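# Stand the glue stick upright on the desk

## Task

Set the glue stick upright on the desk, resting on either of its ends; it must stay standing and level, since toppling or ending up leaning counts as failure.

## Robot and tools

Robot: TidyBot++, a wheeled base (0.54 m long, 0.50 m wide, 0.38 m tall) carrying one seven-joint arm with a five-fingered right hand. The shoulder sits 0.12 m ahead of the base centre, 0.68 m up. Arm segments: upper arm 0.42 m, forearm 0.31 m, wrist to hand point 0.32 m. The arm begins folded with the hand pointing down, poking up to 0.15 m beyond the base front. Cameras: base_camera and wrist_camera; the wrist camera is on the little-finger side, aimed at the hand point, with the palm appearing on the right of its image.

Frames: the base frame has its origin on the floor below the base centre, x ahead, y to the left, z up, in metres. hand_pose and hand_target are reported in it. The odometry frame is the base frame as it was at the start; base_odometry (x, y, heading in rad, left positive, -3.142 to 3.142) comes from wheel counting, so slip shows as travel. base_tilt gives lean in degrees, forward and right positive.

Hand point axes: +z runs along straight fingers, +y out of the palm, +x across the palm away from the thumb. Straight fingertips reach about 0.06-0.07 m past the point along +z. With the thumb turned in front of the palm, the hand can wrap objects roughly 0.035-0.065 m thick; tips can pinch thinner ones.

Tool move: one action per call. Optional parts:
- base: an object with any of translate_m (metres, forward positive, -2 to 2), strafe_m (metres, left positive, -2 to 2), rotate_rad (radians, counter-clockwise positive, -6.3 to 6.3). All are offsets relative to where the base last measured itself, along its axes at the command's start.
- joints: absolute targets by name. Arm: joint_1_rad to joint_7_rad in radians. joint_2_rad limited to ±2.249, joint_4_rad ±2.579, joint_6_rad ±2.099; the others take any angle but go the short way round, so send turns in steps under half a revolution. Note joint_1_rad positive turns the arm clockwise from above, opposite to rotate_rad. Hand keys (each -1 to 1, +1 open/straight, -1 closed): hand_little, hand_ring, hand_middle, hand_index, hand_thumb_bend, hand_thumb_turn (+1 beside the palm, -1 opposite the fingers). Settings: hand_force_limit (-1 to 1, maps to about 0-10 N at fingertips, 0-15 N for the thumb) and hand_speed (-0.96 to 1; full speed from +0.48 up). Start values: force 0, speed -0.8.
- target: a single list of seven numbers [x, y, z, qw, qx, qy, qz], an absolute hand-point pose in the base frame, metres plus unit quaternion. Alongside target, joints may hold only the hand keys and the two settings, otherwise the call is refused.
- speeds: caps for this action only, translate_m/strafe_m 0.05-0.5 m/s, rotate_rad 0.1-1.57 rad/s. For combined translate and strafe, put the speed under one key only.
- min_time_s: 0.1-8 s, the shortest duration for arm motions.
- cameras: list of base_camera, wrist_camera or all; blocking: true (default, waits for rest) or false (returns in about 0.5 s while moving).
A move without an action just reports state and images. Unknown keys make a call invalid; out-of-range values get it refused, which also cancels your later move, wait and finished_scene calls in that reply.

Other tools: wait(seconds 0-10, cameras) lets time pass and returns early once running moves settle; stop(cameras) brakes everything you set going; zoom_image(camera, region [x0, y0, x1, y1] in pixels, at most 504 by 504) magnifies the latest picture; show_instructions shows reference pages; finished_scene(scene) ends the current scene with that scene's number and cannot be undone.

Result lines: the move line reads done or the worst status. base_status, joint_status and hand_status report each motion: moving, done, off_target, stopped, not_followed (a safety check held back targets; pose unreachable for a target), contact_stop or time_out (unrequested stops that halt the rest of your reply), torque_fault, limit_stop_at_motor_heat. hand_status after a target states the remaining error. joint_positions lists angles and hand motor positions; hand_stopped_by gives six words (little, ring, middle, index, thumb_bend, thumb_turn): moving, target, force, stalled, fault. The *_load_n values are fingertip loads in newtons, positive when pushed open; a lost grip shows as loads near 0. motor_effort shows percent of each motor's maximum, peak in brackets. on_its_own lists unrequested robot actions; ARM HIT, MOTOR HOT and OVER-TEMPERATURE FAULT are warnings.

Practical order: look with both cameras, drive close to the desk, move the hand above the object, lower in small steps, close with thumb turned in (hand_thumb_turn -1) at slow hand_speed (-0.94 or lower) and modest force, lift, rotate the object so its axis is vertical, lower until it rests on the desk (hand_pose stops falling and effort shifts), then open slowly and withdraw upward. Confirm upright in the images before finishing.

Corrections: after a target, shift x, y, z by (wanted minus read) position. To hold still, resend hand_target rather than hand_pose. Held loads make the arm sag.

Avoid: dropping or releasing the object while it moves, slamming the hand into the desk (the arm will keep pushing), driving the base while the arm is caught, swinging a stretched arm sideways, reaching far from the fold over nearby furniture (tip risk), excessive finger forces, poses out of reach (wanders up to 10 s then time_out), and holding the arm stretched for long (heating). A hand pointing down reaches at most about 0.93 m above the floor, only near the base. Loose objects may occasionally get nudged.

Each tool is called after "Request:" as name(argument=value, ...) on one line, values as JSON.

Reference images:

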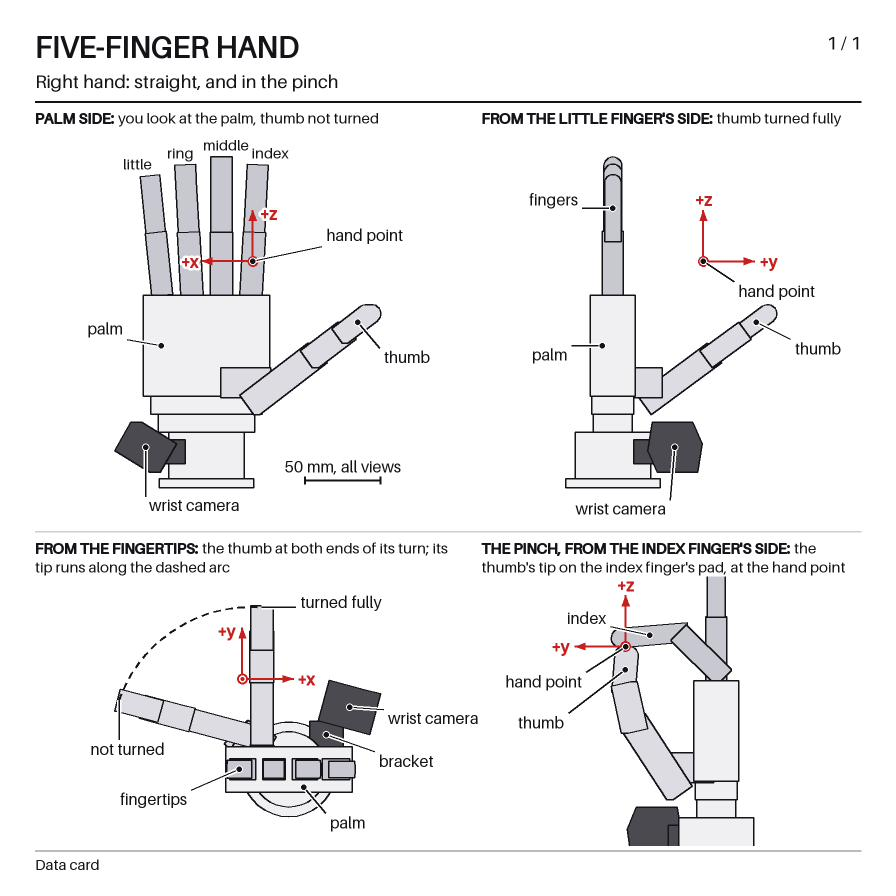

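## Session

Request:
move(joints={"joint_1_rad":0,"joint_2_rad":-1.2,"joint_3_rad":3.142,"joint_4_rad":-2.03,"joint_5_rad":0,"joint_6_rad":-0.35,"joint_7_rad":-1.832}, cameras=["all"])

Scene clock: 3.47 s.
move: done
base_odometry: x=+0.000 y=+0.000 heading=+0.000
base_tilt: forward=-0.2 right=+0.5
base_status: not commanded
joint_positions: joint_1_rad=+0.024 joint_2_rad=-1.189 joint_3_rad=+3.125 joint_4_rad=-2.047 joint_5_rad=-0.036 joint_6_rad=-0.396 joint_7_rad=+4.373 hand_little=+1.000 hand_ring=+1.000 hand_middle=+1.000 hand_index=+1.000 hand_thumb_turn=+1.000 hand_thumb_bend=+1.000 hand_force_limit=+0.000 hand_speed=-0.800
joint_status: all done
hand_stopped_by: target,target,target,target,target,target
little_load_n: 0.0
ring_load_n: 0.0
middle_load_n: 0.0
index_load_n: 0.0
thumb_bend_load_n: 0.0
thumb_turn_load_n: 0.0
motor_effort: joint_1_rad=+0(1) joint_2_rad=+16(18) joint_3_rad=+1(3) joint_4_rad=+13(17) joint_5_rad=-1(2) joint_6_rad=+7(8) joint_7_rad=+0(2)
hand_pose: x=+0.2883 y=-0.0359 z=+1.0969 quat_wxyz=(+0.142, -0.578, +0.102, -0.797) (m; base frame)
hand_target: x=+0.2739 y=-0.0490 z=+1.1272 quat_wxyz=(+0.108, -0.552, +0.073, -0.824) (m; base frame)
hand_status: not commanded
pictures: base_camera, wrist_camera
Images, in order (width x height): base_camera 644x364, wrist_camera 504x504.

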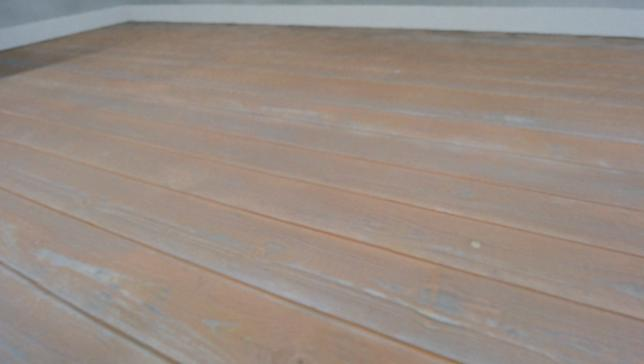

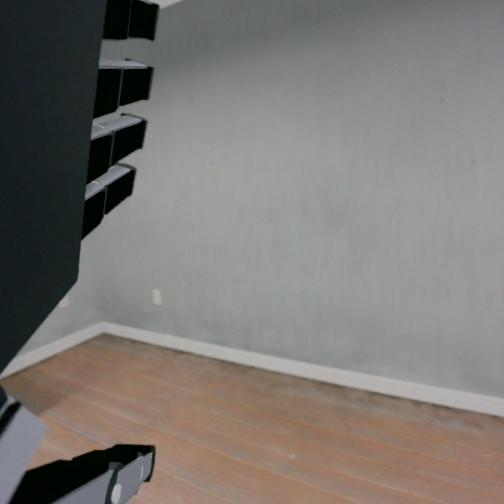

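Request:
move(base={"rotate_rad":1.3}, cameras=["all"])

Scene clock: 18.97 s.
move: done
base_odometry: x=+0.000 y=+0.000 heading=+1.298
base_tilt: forward=-0.2 right=+0.5
base_status: done
joint_positions: joint_1_rad=+0.018 joint_2_rad=-1.189 joint_3_rad=+3.127 joint_4_rad=-2.047 joint_5_rad=-0.036 joint_6_rad=-0.395 joint_7_rad=+4.376 hand_little=+1.000 hand_ring=+1.000 hand_middle=+1.000 hand_index=+1.000 hand_thumb_turn=+1.000 hand_thumb_bend=+1.000 hand_force_limit=+0.000 hand_speed=-0.800
joint_status: not commanded
hand_stopped_by: target,target,target,target,target,target
little_load_n: 0.0
ring_load_n: 0.0
middle_load_n: 0.0
index_load_n: 0.0
thumb_bend_load_n: 0.0
thumb_turn_load_n: 0.0
motor_effort: joint_1_rad=+0(1) joint_2_rad=+16(16) joint_3_rad=+1(3) joint_4_rad=+12(13) joint_5_rad=+0(1) joint_6_rad=+7(7) joint_7_rad=+0(1)
hand_pose: x=+0.2884 y=-0.0356 z=+1.0971 quat_wxyz=(+0.144, -0.578, +0.101, -0.797) (m; base frame)
hand_target: x=+0.2739 y=-0.0490 z=+1.1272 quat_wxyz=(+0.108, -0.552, +0.073, -0.824) (m; base frame)
hand_status: not commanded
pictures: base_camera, wrist_camera
Images, in order (width x height): base_camera 644x364, wrist_camera 504x504.

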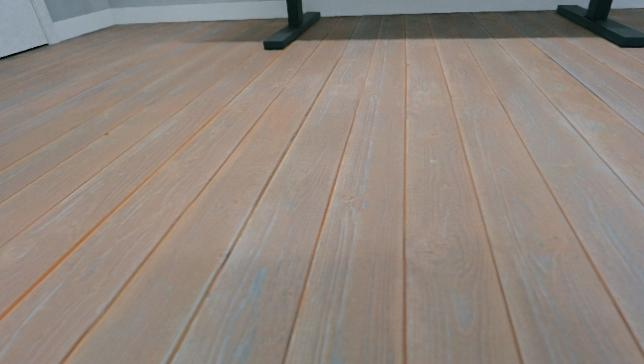

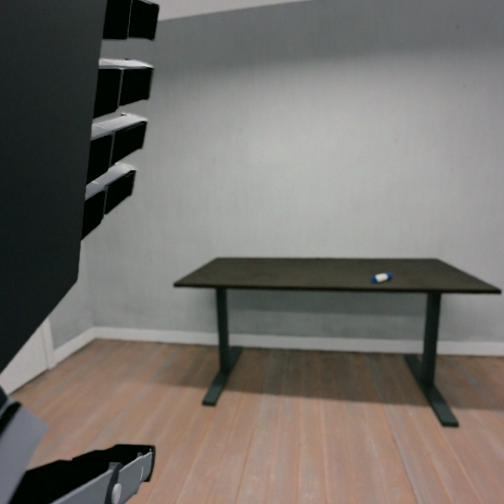

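Request:
move(base={"rotate_rad":-0.14}, joints={"joint_6_rad":-0.75})

Request:
move(base={"translate_m":0.7,"strafe_m":-0.25}, cameras=["all"])

Scene clock: 41.17 s.
move: done
base_odometry: x=+0.000 y=+0.000 heading=+1.160
base_tilt: forward=-0.2 right=+0.5
base_status: done
joint_positions: joint_1_rad=+0.018 joint_2_rad=-1.189 joint_3_rad=+3.127 joint_4_rad=-2.042 joint_5_rad=-0.036 joint_6_rad=-0.727 joint_7_rad=+4.376 hand_little=+1.000 hand_ring=+1.000 hand_middle=+1.000 hand_index=+1.000 hand_thumb_turn=+1.000 hand_thumb_bend=+1.000 hand_force_limit=+0.000 hand_speed=-0.800
joint_status: all done
hand_stopped_by: target,target,target,target,target,target
little_load_n: 0.0
ring_load_n: 0.0
middle_load_n: 0.0
index_load_n: 0.0
thumb_bend_load_n: 0.0
thumb_turn_load_n: 0.0
motor_effort: joint_1_rad=+0(1) joint_2_rad=+16(17) joint_3_rad=+2(2) joint_4_rad=+13(15) joint_5_rad=+0(1) joint_6_rad=+7(9) joint_7_rad=+0(1)
hand_pose: x=+0.2876 y=-0.0342 z=+0.9926 quat_wxyz=(+0.126, -0.700, +0.120, -0.692) (m; base frame)
hand_target: x=+0.2805 y=-0.0490 z=+0.9981 quat_wxyz=(+0.092, -0.704, +0.093, -0.698) (m; base frame)
hand_status: not commanded
pictures: none

Scene clock: 43.63 s.
move: done
base_odometry: x=+0.509 y=+0.542 heading=+1.161
base_tilt: forward=-0.2 right=+0.5
base_status: done
joint_positions: joint_1_rad=+0.018 joint_2_rad=-1.192 joint_3_rad=+3.129 joint_4_rad=-2.041 joint_5_rad=-0.036 joint_6_rad=-0.727 joint_7_rad=+4.376 hand_little=+1.000 hand_ring=+1.000 hand_middle=+1.000 hand_index=+1.000 hand_thumb_turn=+1.000 hand_thumb_bend=+1.000 hand_force_limit=+0.000 hand_speed=-0.800
joint_status: not commanded
hand_stopped_by: target,target,target,target,target,target
little_load_n: -0.5
ring_load_n: 0.0
middle_load_n: 0.0
index_load_n: 0.0
thumb_bend_load_n: 0.0
thumb_turn_load_n: 0.0
motor_effort: joint_1_rad=+0(1) joint_2_rad=+16(20) joint_3_rad=+1(3) joint_4_rad=+13(14) joint_5_rad=+0(1) joint_6_rad=+7(8) joint_7_rad=+0(1)
hand_pose: x=+0.2864 y=-0.0348 z=+0.9935 quat_wxyz=(+0.127, -0.699, +0.120, -0.694) (m; base frame)
hand_target: x=+0.2805 y=-0.0490 z=+0.9981 quat_wxyz=(+0.092, -0.704, +0.093, -0.698) (m; base frame)
hand_status: not commanded
pictures: base_camera, wrist_camera
Images, in order (width x height): base_camera 644x364, wrist_camera 504x504.

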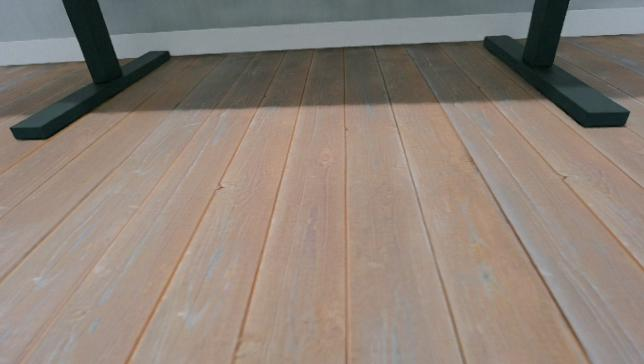

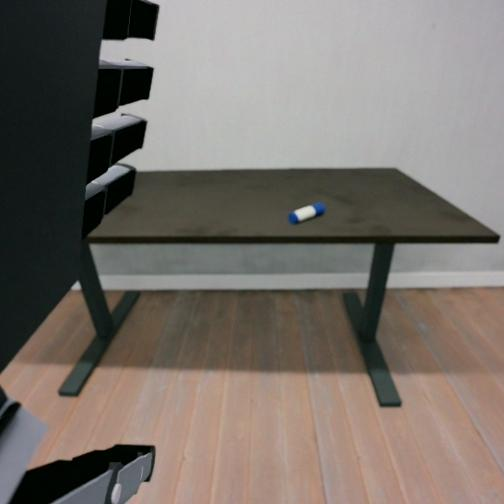

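Request:
zoom_image(camera="wrist_camera", region=[276, 190, 336, 235])

Scaled by 8.400 from the camera's 504x504 image, which has a finer 720x720 frame.

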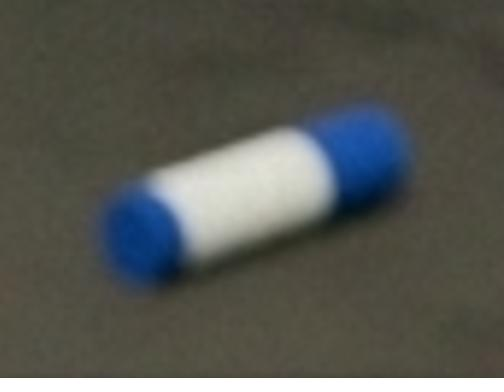

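Request:
move(base={"translate_m":0.4245,"strafe_m":-0.022,"rotate_rad":-0.227}, joints={"joint_1_rad":0.563,"joint_2_rad":0.388,"joint_3_rad":3.13,"joint_4_rad":-1.44,"joint_5_rad":-1.245,"joint_6_rad":-1.414,"joint_7_rad":-1.30,"hand_speed":0.2,"hand_thumb_turn":-1,"hand_index":0.5,"hand_middle":0.5,"hand_ring":0.5}, min_time_s=3, cameras=["wrist_camera"])

Scene clock: 127.53 s.
move: done
base_odometry: x=+0.698 y=+0.923 heading=+0.933
base_tilt: forward=-0.1 right=+0.5
base_status: done
joint_positions: joint_1_rad=+0.542 joint_2_rad=+0.371 joint_3_rad=+3.129 joint_4_rad=-1.464 joint_5_rad=-1.176 joint_6_rad=-1.372 joint_7_rad=+4.907 hand_little=+1.000 hand_ring=+0.500 hand_middle=+0.500 hand_index=+0.500 hand_thumb_turn=-1.000 hand_thumb_bend=+1.000 hand_force_limit=+0.000 hand_speed=+0.200
joint_status: all done
hand_stopped_by: target,target,target,target,target,target
little_load_n: 0.0
ring_load_n: 0.0
middle_load_n: 0.0
index_load_n: 0.0
thumb_bend_load_n: 0.0
thumb_turn_load_n: 0.0
motor_effort: joint_1_rad=+0(2) joint_2_rad=-24(27) joint_3_rad=-1(3) joint_4_rad=+12(16) joint_5_rad=-6(8) joint_6_rad=-1(8) joint_7_rad=+1(2)
hand_pose: x=+0.6456 y=+0.0050 z=+0.8054 quat_wxyz=(+0.516, -0.798, +0.264, -0.166) (m; base frame)
hand_target: x=+0.6562 y=+0.0010 z=+0.8238 quat_wxyz=(+0.541, -0.785, +0.232, -0.191) (m; base frame)
hand_status: not commanded
pictures: wrist_camera
Images, in order (width x height): wrist_camera 504x504.

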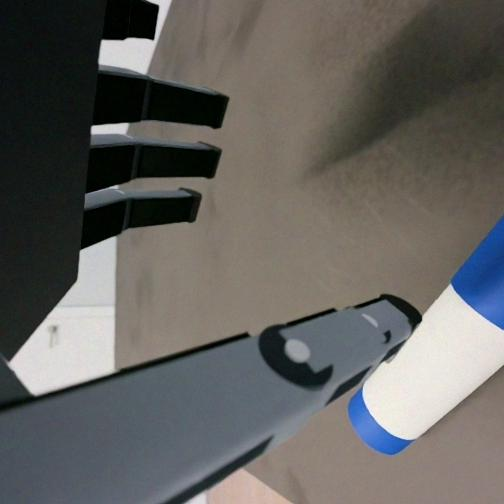

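Request:
zoom_image(camera="wrist_camera", region=[324, 200, 504, 470])

Scaled by 1.867 from the camera's 504x504 image, which has a finer 720x720 frame.

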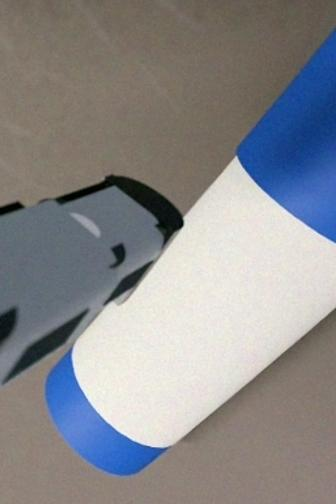

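Request:
move(base={"translate_m":-0.036,"strafe_m":-0.006}, joints={"joint_1_rad":0.572,"joint_2_rad":0.43,"joint_3_rad":3.13,"joint_4_rad":-1.575,"joint_5_rad":-1.267,"joint_6_rad":-1.285,"joint_7_rad":-1.185,"hand_thumb_bend":0.65}, min_time_s=1.5, cameras=["wrist_camera"])

Scene clock: 185.93 s.
move: done
base_odometry: x=+0.682 y=+0.890 heading=+0.934
base_tilt: forward=-0.1 right=+0.5
base_status: done
joint_positions: joint_1_rad=+0.552 joint_2_rad=+0.404 joint_3_rad=+3.129 joint_4_rad=-1.555 joint_5_rad=-1.200 joint_6_rad=-1.324 joint_7_rad=+5.022 hand_little=+1.000 hand_ring=+0.500 hand_middle=+0.500 hand_index=+0.500 hand_thumb_turn=-1.000 hand_thumb_bend=+0.650 hand_force_limit=+0.000 hand_speed=+0.200
joint_status: all done
hand_stopped_by: target,target,target,target,target,target
little_load_n: 0.0
ring_load_n: 0.0
middle_load_n: 0.0
index_load_n: 0.0
thumb_bend_load_n: 0.0
thumb_turn_load_n: 0.0
motor_effort: joint_1_rad=+0(2) joint_2_rad=-25(27) joint_3_rad=-1(2) joint_4_rad=+12(14) joint_5_rad=-7(8) joint_6_rad=-2(3) joint_7_rad=+0(2)
hand_pose: x=+0.6460 y=-0.0012 z=+0.7626 quat_wxyz=(+0.515, -0.796, +0.270, -0.169) (m; base frame)
hand_target: x=+0.6658 y=-0.0166 z=+0.7553 quat_wxyz=(+0.522, -0.781, +0.278, -0.200) (m; base frame)
hand_status: not commanded
pictures: wrist_camera
Images, in order (width x height): wrist_camera 504x504.

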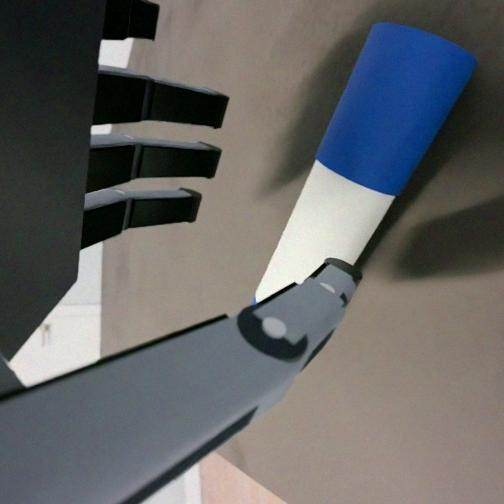

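Request:
move(base={"translate_m":0.023,"strafe_m":-0.002}, joints={"joint_1_rad":0.575,"joint_2_rad":0.45,"joint_3_rad":3.13,"joint_4_rad":-1.63,"joint_5_rad":-1.29,"joint_6_rad":-1.26,"joint_7_rad":-1.105}, min_time_s=1.5, cameras=["wrist_camera"])

Scene clock: 280.03 s.
move: done
base_odometry: x=+0.697 y=+0.908 heading=+0.934
base_tilt: forward=-0.1 right=+0.5
base_status: done
joint_positions: joint_1_rad=+0.556 joint_2_rad=+0.422 joint_3_rad=+3.129 joint_4_rad=-1.609 joint_5_rad=-1.225 joint_6_rad=-1.301 joint_7_rad=+5.102 hand_little=+1.000 hand_ring=+0.500 hand_middle=+0.500 hand_index=+0.500 hand_thumb_turn=-1.000 hand_thumb_bend=+0.650 hand_force_limit=+0.000 hand_speed=+0.200
joint_status: all done
hand_stopped_by: target,target,target,target,target,target
little_load_n: 0.0
ring_load_n: 0.0
middle_load_n: 0.0
index_load_n: 0.0
thumb_bend_load_n: 0.0
thumb_turn_load_n: 0.0
motor_effort: joint_1_rad=+1(2) joint_2_rad=-25(27) joint_3_rad=+0(2) joint_4_rad=+11(13) joint_5_rad=-7(8) joint_6_rad=-3(3) joint_7_rad=+0(2)
hand_pose: x=+0.6453 y=-0.0018 z=+0.7403 quat_wxyz=(+0.516, -0.795, +0.268, -0.173) (m; base frame)
hand_target: x=+0.6642 y=-0.0175 z=+0.7305 quat_wxyz=(+0.521, -0.781, +0.278, -0.203) (m; base frame)
hand_status: not commanded
pictures: wrist_camera
Images, in order (width x height): wrist_camera 504x504.

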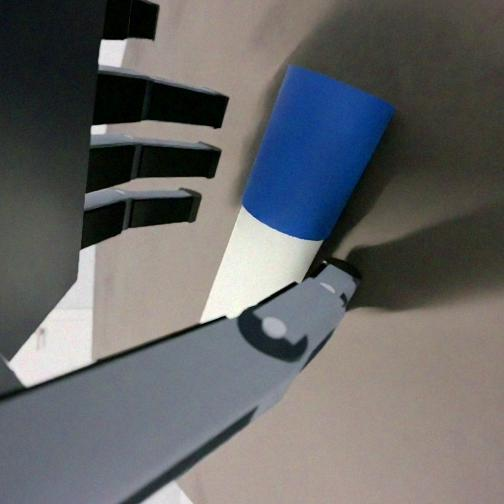

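Request:
move(joints={"joint_1_rad":0.575,"joint_2_rad":0.456,"joint_3_rad":3.13,"joint_4_rad":-1.642,"joint_5_rad":-1.29,"joint_6_rad":-1.256,"joint_7_rad":-1.095,"hand_speed":-0.88,"hand_force_limit":-0.6,"hand_index":-0.3,"hand_middle":-0.3,"hand_ring":-0.3,"hand_thumb_bend":0.5}, min_time_s=1, cameras=["wrist_camera"])

Scene clock: 298.43 s.
move: off_target
base_odometry: x=+0.697 y=+0.908 heading=+0.934
base_tilt: forward=-0.1 right=+0.5
base_status: not commanded
joint_positions: joint_1_rad=+0.556 joint_2_rad=+0.425 joint_3_rad=+3.129 joint_4_rad=-1.620 joint_5_rad=-1.229 joint_6_rad=-1.296 joint_7_rad=+5.113 hand_little=+1.000 hand_ring=-0.078 hand_middle=-0.056 hand_index=-0.056 hand_thumb_turn=-1.000 hand_thumb_bend=+0.501 hand_force_limit=-0.600 hand_speed=-0.880
joint_status: hand_ring off_target (ended at -0.078, target -0.300); hand_middle off_target (ended at -0.056, target -0.300); hand_index off_target (ended at -0.056, target -0.300); the others done
hand_stopped_by: target,force,force,force,target,target
little_load_n: 0.0
ring_load_n: 3.5
middle_load_n: 0.0
index_load_n: 1.5
thumb_bend_load_n: 5.0
thumb_turn_load_n: 2.5
motor_effort: joint_1_rad=+0(1) joint_2_rad=-24(25) joint_3_rad=-1(2) joint_4_rad=+11(12) joint_5_rad=-6(8) joint_6_rad=-2(3) joint_7_rad=-1(2)
hand_pose: x=+0.6446 y=-0.0010 z=+0.7364 quat_wxyz=(+0.517, -0.794, +0.269, -0.172) (m; base frame)
hand_target: x=+0.6622 y=-0.0169 z=+0.7235 quat_wxyz=(+0.520, -0.782, +0.280, -0.200) (m; base frame)
hand_status: not commanded
pictures: wrist_camera
Images, in order (width x height): wrist_camera 504x504.

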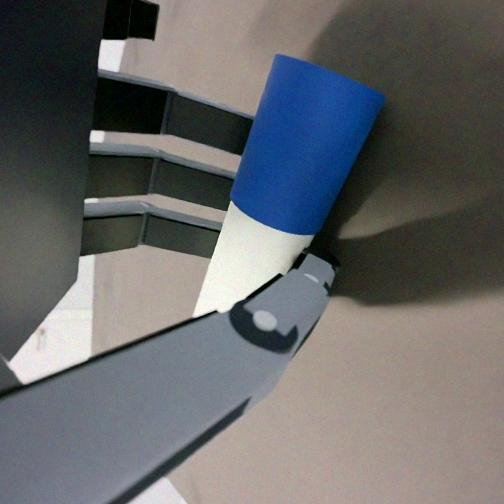

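Request:
move(joints={"hand_force_limit":0.0,"hand_thumb_bend":0.1,"hand_index":-0.5,"hand_middle":-0.5,"hand_ring":-0.5})

Request:
move(joints={"joint_1_rad":0.53,"joint_2_rad":0.37,"joint_3_rad":3.125,"joint_4_rad":-1.44,"joint_5_rad":-1.20,"joint_6_rad":-1.36,"joint_7_rad":-1.30}, min_time_s=1.5, cameras=["wrist_camera"])

Scene clock: 306.50 s.
move: off_target
base_odometry: x=+0.697 y=+0.908 heading=+0.934
base_tilt: forward=-0.1 right=+0.5
base_status: not commanded
joint_positions: joint_1_rad=+0.557 joint_2_rad=+0.425 joint_3_rad=+3.129 joint_4_rad=-1.620 joint_5_rad=-1.231 joint_6_rad=-1.296 joint_7_rad=+5.113 hand_little=+1.000 hand_ring=-0.087 hand_middle=-0.086 hand_index=-0.076 hand_thumb_turn=-1.000 hand_thumb_bend=+0.499 hand_force_limit=+0.000 hand_speed=-0.880
joint_status: hand_ring off_target (ended at -0.087, target -0.500); hand_middle off_target (ended at -0.086, target -0.500); hand_index off_target (ended at -0.076, target -0.500); hand_thumb_bend off_target (ended at +0.499, target +0.100); the others done
hand_stopped_by: target,force,force,force,force,target
little_load_n: 0.0
ring_load_n: 2.0
middle_load_n: 7.5
index_load_n: 4.0
thumb_bend_load_n: 11.5
thumb_turn_load_n: 2.5
motor_effort: joint_1_rad=+0(1) joint_2_rad=-24(24) joint_3_rad=-1(2) joint_4_rad=+11(12) joint_5_rad=-5(7) joint_6_rad=-2(3) joint_7_rad=+0(1)
hand_pose: x=+0.6450 y=-0.0009 z=+0.7368 quat_wxyz=(+0.518, -0.794, +0.269, -0.173) (m; base frame)
hand_target: x=+0.6622 y=-0.0169 z=+0.7235 quat_wxyz=(+0.520, -0.782, +0.280, -0.200) (m; base frame)
hand_status: not commanded
pictures: none

Scene clock: 308.37 s.
move: done
base_odometry: x=+0.697 y=+0.908 heading=+0.934
base_tilt: forward=-0.1 right=+0.5
base_status: not commanded
joint_positions: joint_1_rad=+0.552 joint_2_rad=+0.398 joint_3_rad=+3.129 joint_4_rad=-1.463 joint_5_rad=-1.231 joint_6_rad=-1.320 joint_7_rad=+5.057 hand_little=+1.000 hand_ring=-0.087 hand_middle=-0.086 hand_index=-0.076 hand_thumb_turn=-1.000 hand_thumb_bend=+0.499 hand_force_limit=+0.000 hand_speed=-0.880
joint_status: all done
hand_stopped_by: target,force,force,force,force,target
little_load_n: 0.0
ring_load_n: 1.5
middle_load_n: 7.5
index_load_n: 4.0
thumb_bend_load_n: 12.0
thumb_turn_load_n: 2.0
motor_effort: joint_1_rad=+0(1) joint_2_rad=-26(28) joint_3_rad=-1(2) joint_4_rad=+13(14) joint_5_rad=-8(9) joint_6_rad=-2(4) joint_7_rad=+1(2)
hand_pose: x=+0.6760 y=-0.0144 z=+0.8004 quat_wxyz=(+0.512, -0.796, +0.233, -0.225) (m; base frame)
hand_target: x=+0.6606 y=+0.0069 z=+0.8170 quat_wxyz=(+0.515, -0.802, +0.225, -0.200) (m; base frame)
hand_status: not commanded
pictures: wrist_camera
Images, in order (width x height): wrist_camera 504x504.

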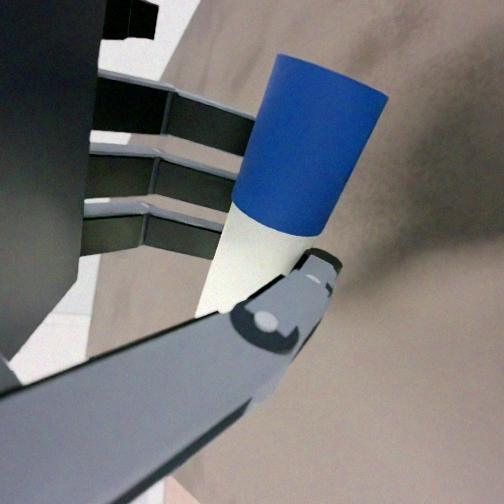

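Request:
move(base={"translate_m":-0.185,"strafe_m":-0.043,"rotate_rad":0.227}, speeds={"translate_m":0.2,"rotate_rad":0.4}, joints={"joint_1_rad":0.1,"joint_2_rad":0.0,"joint_3_rad":3.142,"joint_4_rad":-1.8,"joint_5_rad":-0.6,"joint_6_rad":-0.2,"joint_7_rad":-1.4}, min_time_s=2.5)

Request:
move(joints={"joint_1_rad":-0.2,"joint_2_rad":0.421,"joint_3_rad":3.142,"joint_4_rad":-2.123,"joint_5_rad":-0.158,"joint_6_rad":0.988,"joint_7_rad":-1.50}, min_time_s=3, cameras=["all"])

Scene clock: 350.63 s.
move: done
base_odometry: x=+0.621 y=+0.733 heading=+1.162
base_tilt: forward=-0.1 right=+0.5
base_status: done
joint_positions: joint_1_rad=+0.121 joint_2_rad=+0.024 joint_3_rad=+3.129 joint_4_rad=-1.784 joint_5_rad=-0.657 joint_6_rad=-0.249 joint_7_rad=+4.958 hand_little=+1.000 hand_ring=-0.087 hand_middle=-0.086 hand_index=-0.076 hand_thumb_turn=-1.000 hand_thumb_bend=+0.499 hand_force_limit=+0.000 hand_speed=-0.880
joint_status: all done
hand_stopped_by: target,force,force,force,force,target
little_load_n: 0.0
ring_load_n: 1.5
middle_load_n: 7.0
index_load_n: 4.0
thumb_bend_load_n: 11.5
thumb_turn_load_n: 2.5
motor_effort: joint_1_rad=+0(3) joint_2_rad=-18(29) joint_3_rad=+1(4) joint_4_rad=+16(16) joint_5_rad=-1(9) joint_6_rad=+6(6) joint_7_rad=+0(3)
hand_pose: x=+0.7046 y=-0.0572 z=+0.8451 quat_wxyz=(+0.140, -0.824, +0.171, -0.522) (m; base frame)
hand_target: x=+0.7013 y=-0.0634 z=+0.8577 quat_wxyz=(+0.134, -0.811, +0.184, -0.539) (m; base frame)
hand_status: not commanded
pictures: none

Scene clock: 354.30 s.
move: done
base_odometry: x=+0.621 y=+0.733 heading=+1.162
base_tilt: forward=-0.1 right=+0.5
base_status: not commanded
joint_positions: joint_1_rad=-0.180 joint_2_rad=+0.403 joint_3_rad=+3.129 joint_4_rad=-2.108 joint_5_rad=-0.218 joint_6_rad=+0.937 joint_7_rad=+4.858 hand_little=+1.000 hand_ring=-0.087 hand_middle=-0.086 hand_index=-0.076 hand_thumb_turn=-1.000 hand_thumb_bend=+0.499 hand_force_limit=+0.000 hand_speed=-0.880
joint_status: all done
hand_stopped_by: target,force,force,force,force,target
little_load_n: 0.0
ring_load_n: 1.5
middle_load_n: 7.0
index_load_n: 4.0
thumb_bend_load_n: 12.0
thumb_turn_load_n: 2.5
motor_effort: joint_1_rad=+0(1) joint_2_rad=-24(26) joint_3_rad=+0(2) joint_4_rad=+12(17) joint_5_rad=+1(3) joint_6_rad=+8(8) joint_7_rad=+0(2)
hand_pose: x=+0.7854 y=+0.0123 z=+0.7803 quat_wxyz=(+0.001, -0.712, -0.011, -0.702) (m; base frame)
hand_target: x=+0.7863 y=+0.0329 z=+0.7770 quat_wxyz=(+0.030, -0.704, -0.018, -0.710) (m; base frame)
hand_status: not commanded
pictures: base_camera, wrist_camera
Images, in order (width x height): base_camera 644x364, wrist_camera 504x504.

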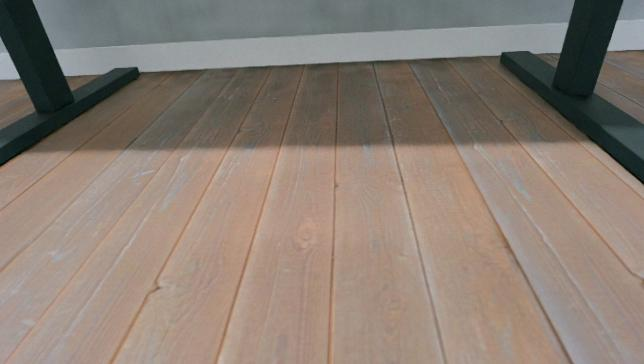

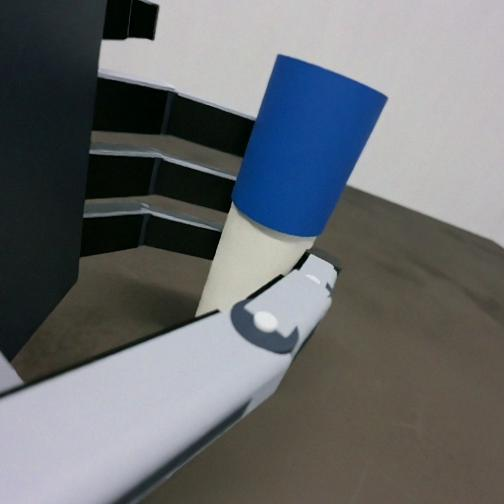

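Request:
move(joints={"joint_1_rad":-0.2,"joint_2_rad":0.451,"joint_3_rad":3.142,"joint_4_rad":-2.137,"joint_5_rad":-0.152,"joint_6_rad":1.03,"joint_7_rad":-1.51}, min_time_s=1)

Request:
move(joints={"joint_2_rad":0.466,"joint_4_rad":-2.144,"joint_5_rad":-0.149,"joint_6_rad":1.05,"joint_7_rad":-1.515}, min_time_s=1)

Request:
move(joints={"joint_2_rad":0.481,"joint_4_rad":-2.151,"joint_5_rad":-0.146,"joint_6_rad":1.07,"joint_7_rad":-1.52}, min_time_s=1, cameras=["wrist_camera"])

Scene clock: 369.90 s.
move: done
base_odometry: x=+0.621 y=+0.733 heading=+1.162
base_tilt: forward=-0.1 right=+0.5
base_status: not commanded
joint_positions: joint_1_rad=-0.180 joint_2_rad=+0.429 joint_3_rad=+3.129 joint_4_rad=-2.120 joint_5_rad=-0.211 joint_6_rad=+0.978 joint_7_rad=+4.848 hand_little=+1.000 hand_ring=-0.087 hand_middle=-0.086 hand_index=-0.076 hand_thumb_turn=-1.000 hand_thumb_bend=+0.499 hand_force_limit=+0.000 hand_speed=-0.880
joint_status: all done
hand_stopped_by: target,force,force,force,force,target
little_load_n: 0.0
ring_load_n: 1.5
middle_load_n: 7.0
index_load_n: 4.0
thumb_bend_load_n: 12.0
thumb_turn_load_n: 2.5
motor_effort: joint_1_rad=+0(1) joint_2_rad=-25(26) joint_3_rad=+0(2) joint_4_rad=+11(13) joint_5_rad=+1(3) joint_6_rad=+7(8) joint_7_rad=+0(2)
hand_pose: x=+0.7855 y=+0.0121 z=+0.7703 quat_wxyz=(+0.001, -0.711, -0.010, -0.703) (m; base frame)
hand_target: x=+0.7862 y=+0.0334 z=+0.7636 quat_wxyz=(+0.031, -0.704, -0.018, -0.709) (m; base frame)
hand_status: not commanded
pictures: none

Scene clock: 371.20 s.
move: done
base_odometry: x=+0.621 y=+0.733 heading=+1.162
base_tilt: forward=-0.1 right=+0.5
base_status: not commanded
joint_positions: joint_1_rad=-0.180 joint_2_rad=+0.442 joint_3_rad=+3.129 joint_4_rad=-2.127 joint_5_rad=-0.208 joint_6_rad=+0.999 joint_7_rad=+4.843 hand_little=+1.000 hand_ring=-0.087 hand_middle=-0.086 hand_index=-0.076 hand_thumb_turn=-1.000 hand_thumb_bend=+0.499 hand_force_limit=+0.000 hand_speed=-0.880
joint_status: all done
hand_stopped_by: target,force,force,force,force,target
little_load_n: 0.0
ring_load_n: 1.5
middle_load_n: 7.0
index_load_n: 4.0
thumb_bend_load_n: 12.0
thumb_turn_load_n: 2.5
motor_effort: joint_1_rad=+0(1) joint_2_rad=-25(26) joint_3_rad=+0(2) joint_4_rad=+11(12) joint_5_rad=+1(3) joint_6_rad=+8(9) joint_7_rad=+0(2)
hand_pose: x=+0.7855 y=+0.0122 z=+0.7650 quat_wxyz=(+0.001, -0.710, -0.011, -0.704) (m; base frame)
hand_target: x=+0.7859 y=+0.0337 z=+0.7567 quat_wxyz=(+0.032, -0.705, -0.018, -0.708) (m; base frame)
hand_status: not commanded
pictures: none

Scene clock: 372.50 s.
move: done
base_odometry: x=+0.621 y=+0.733 heading=+1.162
base_tilt: forward=-0.1 right=+0.5
base_status: not commanded
joint_positions: joint_1_rad=-0.180 joint_2_rad=+0.452 joint_3_rad=+3.129 joint_4_rad=-2.131 joint_5_rad=-0.204 joint_6_rad=+1.025 joint_7_rad=+4.839 hand_little=+1.000 hand_ring=-0.087 hand_middle=-0.086 hand_index=-0.076 hand_thumb_turn=-1.000 hand_thumb_bend=+0.499 hand_force_limit=+0.000 hand_speed=-0.880
joint_status: all done
hand_stopped_by: target,force,force,force,force,target
little_load_n: 0.0
ring_load_n: 1.5
middle_load_n: 7.5
index_load_n: 3.5
thumb_bend_load_n: 12.0
thumb_turn_load_n: 2.0
motor_effort: joint_1_rad=+0(1) joint_2_rad=-25(26) joint_3_rad=+1(2) joint_4_rad=+10(11) joint_5_rad=+1(2) joint_6_rad=+7(8) joint_7_rad=+1(2)
hand_pose: x=+0.7860 y=+0.0123 z=+0.7650 quat_wxyz=(+0.001, -0.706, -0.011, -0.708) (m; base frame)
hand_target: x=+0.7855 y=+0.0340 z=+0.7498 quat_wxyz=(+0.032, -0.705, -0.018, -0.708) (m; base frame)
hand_status: not commanded
pictures: wrist_camera
Images, in order (width x height): wrist_camera 504x504.

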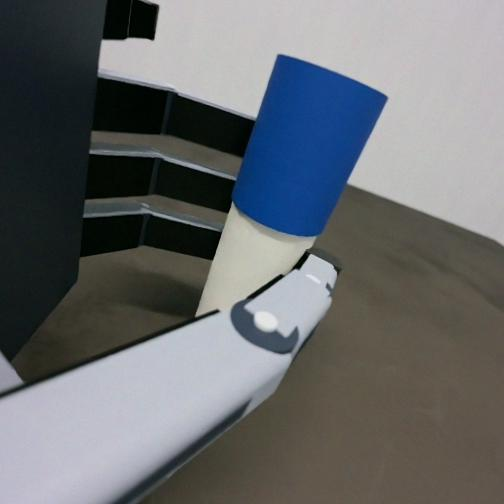

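Request:
move(joints={"hand_thumb_bend":0.62})

Request:
move(joints={"hand_index":1,"hand_middle":1,"hand_ring":1,"hand_thumb_bend":1,"hand_speed":-0.6}, cameras=["wrist_camera"])

Scene clock: 379.70 s.
move: done
base_odometry: x=+0.621 y=+0.733 heading=+1.162
base_tilt: forward=-0.1 right=+0.5
base_status: not commanded
joint_positions: joint_1_rad=-0.180 joint_2_rad=+0.453 joint_3_rad=+3.129 joint_4_rad=-2.131 joint_5_rad=-0.203 joint_6_rad=+1.025 joint_7_rad=+4.839 hand_little=+1.000 hand_ring=-0.087 hand_middle=-0.087 hand_index=-0.076 hand_thumb_turn=-1.000 hand_thumb_bend=+0.620 hand_force_limit=+0.000 hand_speed=-0.880
joint_status: all done
hand_stopped_by: target,force,force,force,target,target
little_load_n: 0.0
ring_load_n: 0.0
middle_load_n: 0.0
index_load_n: 0.0
thumb_bend_load_n: 0.0
thumb_turn_load_n: 0.0
motor_effort: joint_1_rad=+1(1) joint_2_rad=-25(25) joint_3_rad=+1(2) joint_4_rad=+10(11) joint_5_rad=+1(2) joint_6_rad=+7(8) joint_7_rad=+1(1)
hand_pose: x=+0.7861 y=+0.0126 z=+0.7636 quat_wxyz=(+0.001, -0.707, -0.011, -0.707) (m; base frame)
hand_target: x=+0.7855 y=+0.0340 z=+0.7498 quat_wxyz=(+0.032, -0.705, -0.018, -0.708) (m; base frame)
hand_status: not commanded
pictures: none

Scene clock: 381.17 s.
move: done
base_odometry: x=+0.621 y=+0.733 heading=+1.162
base_tilt: forward=-0.1 right=+0.5
base_status: not commanded
joint_positions: joint_1_rad=-0.180 joint_2_rad=+0.453 joint_3_rad=+3.129 joint_4_rad=-2.131 joint_5_rad=-0.200 joint_6_rad=+1.025 joint_7_rad=+4.838 hand_little=+1.000 hand_ring=+1.000 hand_middle=+1.000 hand_index=+1.000 hand_thumb_turn=-1.000 hand_thumb_bend=+1.000 hand_force_limit=+0.000 hand_speed=-0.600
joint_status: all done
hand_stopped_by: target,target,target,target,target,target
little_load_n: 0.0
ring_load_n: 0.0
middle_load_n: 0.0
index_load_n: 0.0
thumb_bend_load_n: 0.0
thumb_turn_load_n: 0.0
motor_effort: joint_1_rad=+0(1) joint_2_rad=-25(25) joint_3_rad=+1(1) joint_4_rad=+11(11) joint_5_rad=+1(2) joint_6_rad=+8(8) joint_7_rad=+1(1)
hand_pose: x=+0.7862 y=+0.0135 z=+0.7638 quat_wxyz=(+0.002, -0.707, -0.013, -0.708) (m; base frame)
hand_target: x=+0.7855 y=+0.0340 z=+0.7498 quat_wxyz=(+0.032, -0.705, -0.018, -0.708) (m; base frame)
hand_status: not commanded
pictures: wrist_camera
Images, in order (width x height): wrist_camera 504x504.

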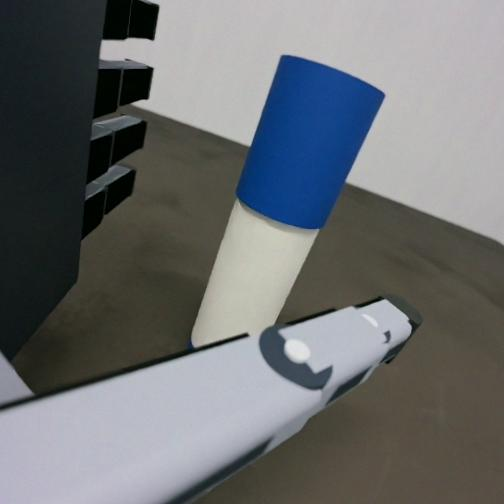

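Request:
move(base={"translate_m":-0.15}, speeds={"translate_m":0.1}, cameras=["wrist_camera"])

Scene clock: 389.50 s.
move: done
base_odometry: x=+0.562 y=+0.595 heading=+1.164
base_tilt: forward=-0.1 right=+0.5
base_status: done
joint_positions: joint_1_rad=-0.181 joint_2_rad=+0.460 joint_3_rad=+3.130 joint_4_rad=-2.137 joint_5_rad=-0.199 joint_6_rad=+1.026 joint_7_rad=+4.838 hand_little=+1.000 hand_ring=+1.000 hand_middle=+1.000 hand_index=+1.000 hand_thumb_turn=-1.000 hand_thumb_bend=+1.000 hand_force_limit=+0.000 hand_speed=-0.600
joint_status: not commanded
hand_stopped_by: target,target,target,target,target,target
little_load_n: 0.0
ring_load_n: 0.0
middle_load_n: 0.0
index_load_n: 0.0
thumb_bend_load_n: -0.5
thumb_turn_load_n: 0.5
motor_effort: joint_1_rad=+0(1) joint_2_rad=-25(26) joint_3_rad=+0(2) joint_4_rad=+10(11) joint_5_rad=+0(2) joint_6_rad=+7(8) joint_7_rad=+0(1)
hand_pose: x=+0.7852 y=+0.0133 z=+0.7570 quat_wxyz=(+0.001, -0.710, -0.014, -0.704) (m; base frame)
hand_target: x=+0.7855 y=+0.0340 z=+0.7498 quat_wxyz=(+0.032, -0.705, -0.018, -0.708) (m; base frame)
hand_status: not commanded
pictures: wrist_camera
Images, in order (width x height): wrist_camera 504x504.

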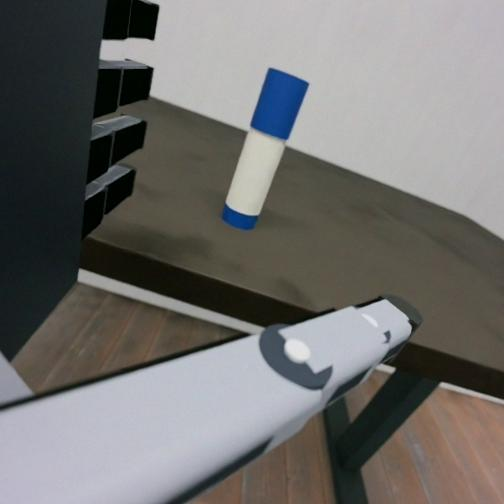

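Request:
finished_scene(scene=2)

The scene is finished: the task was done.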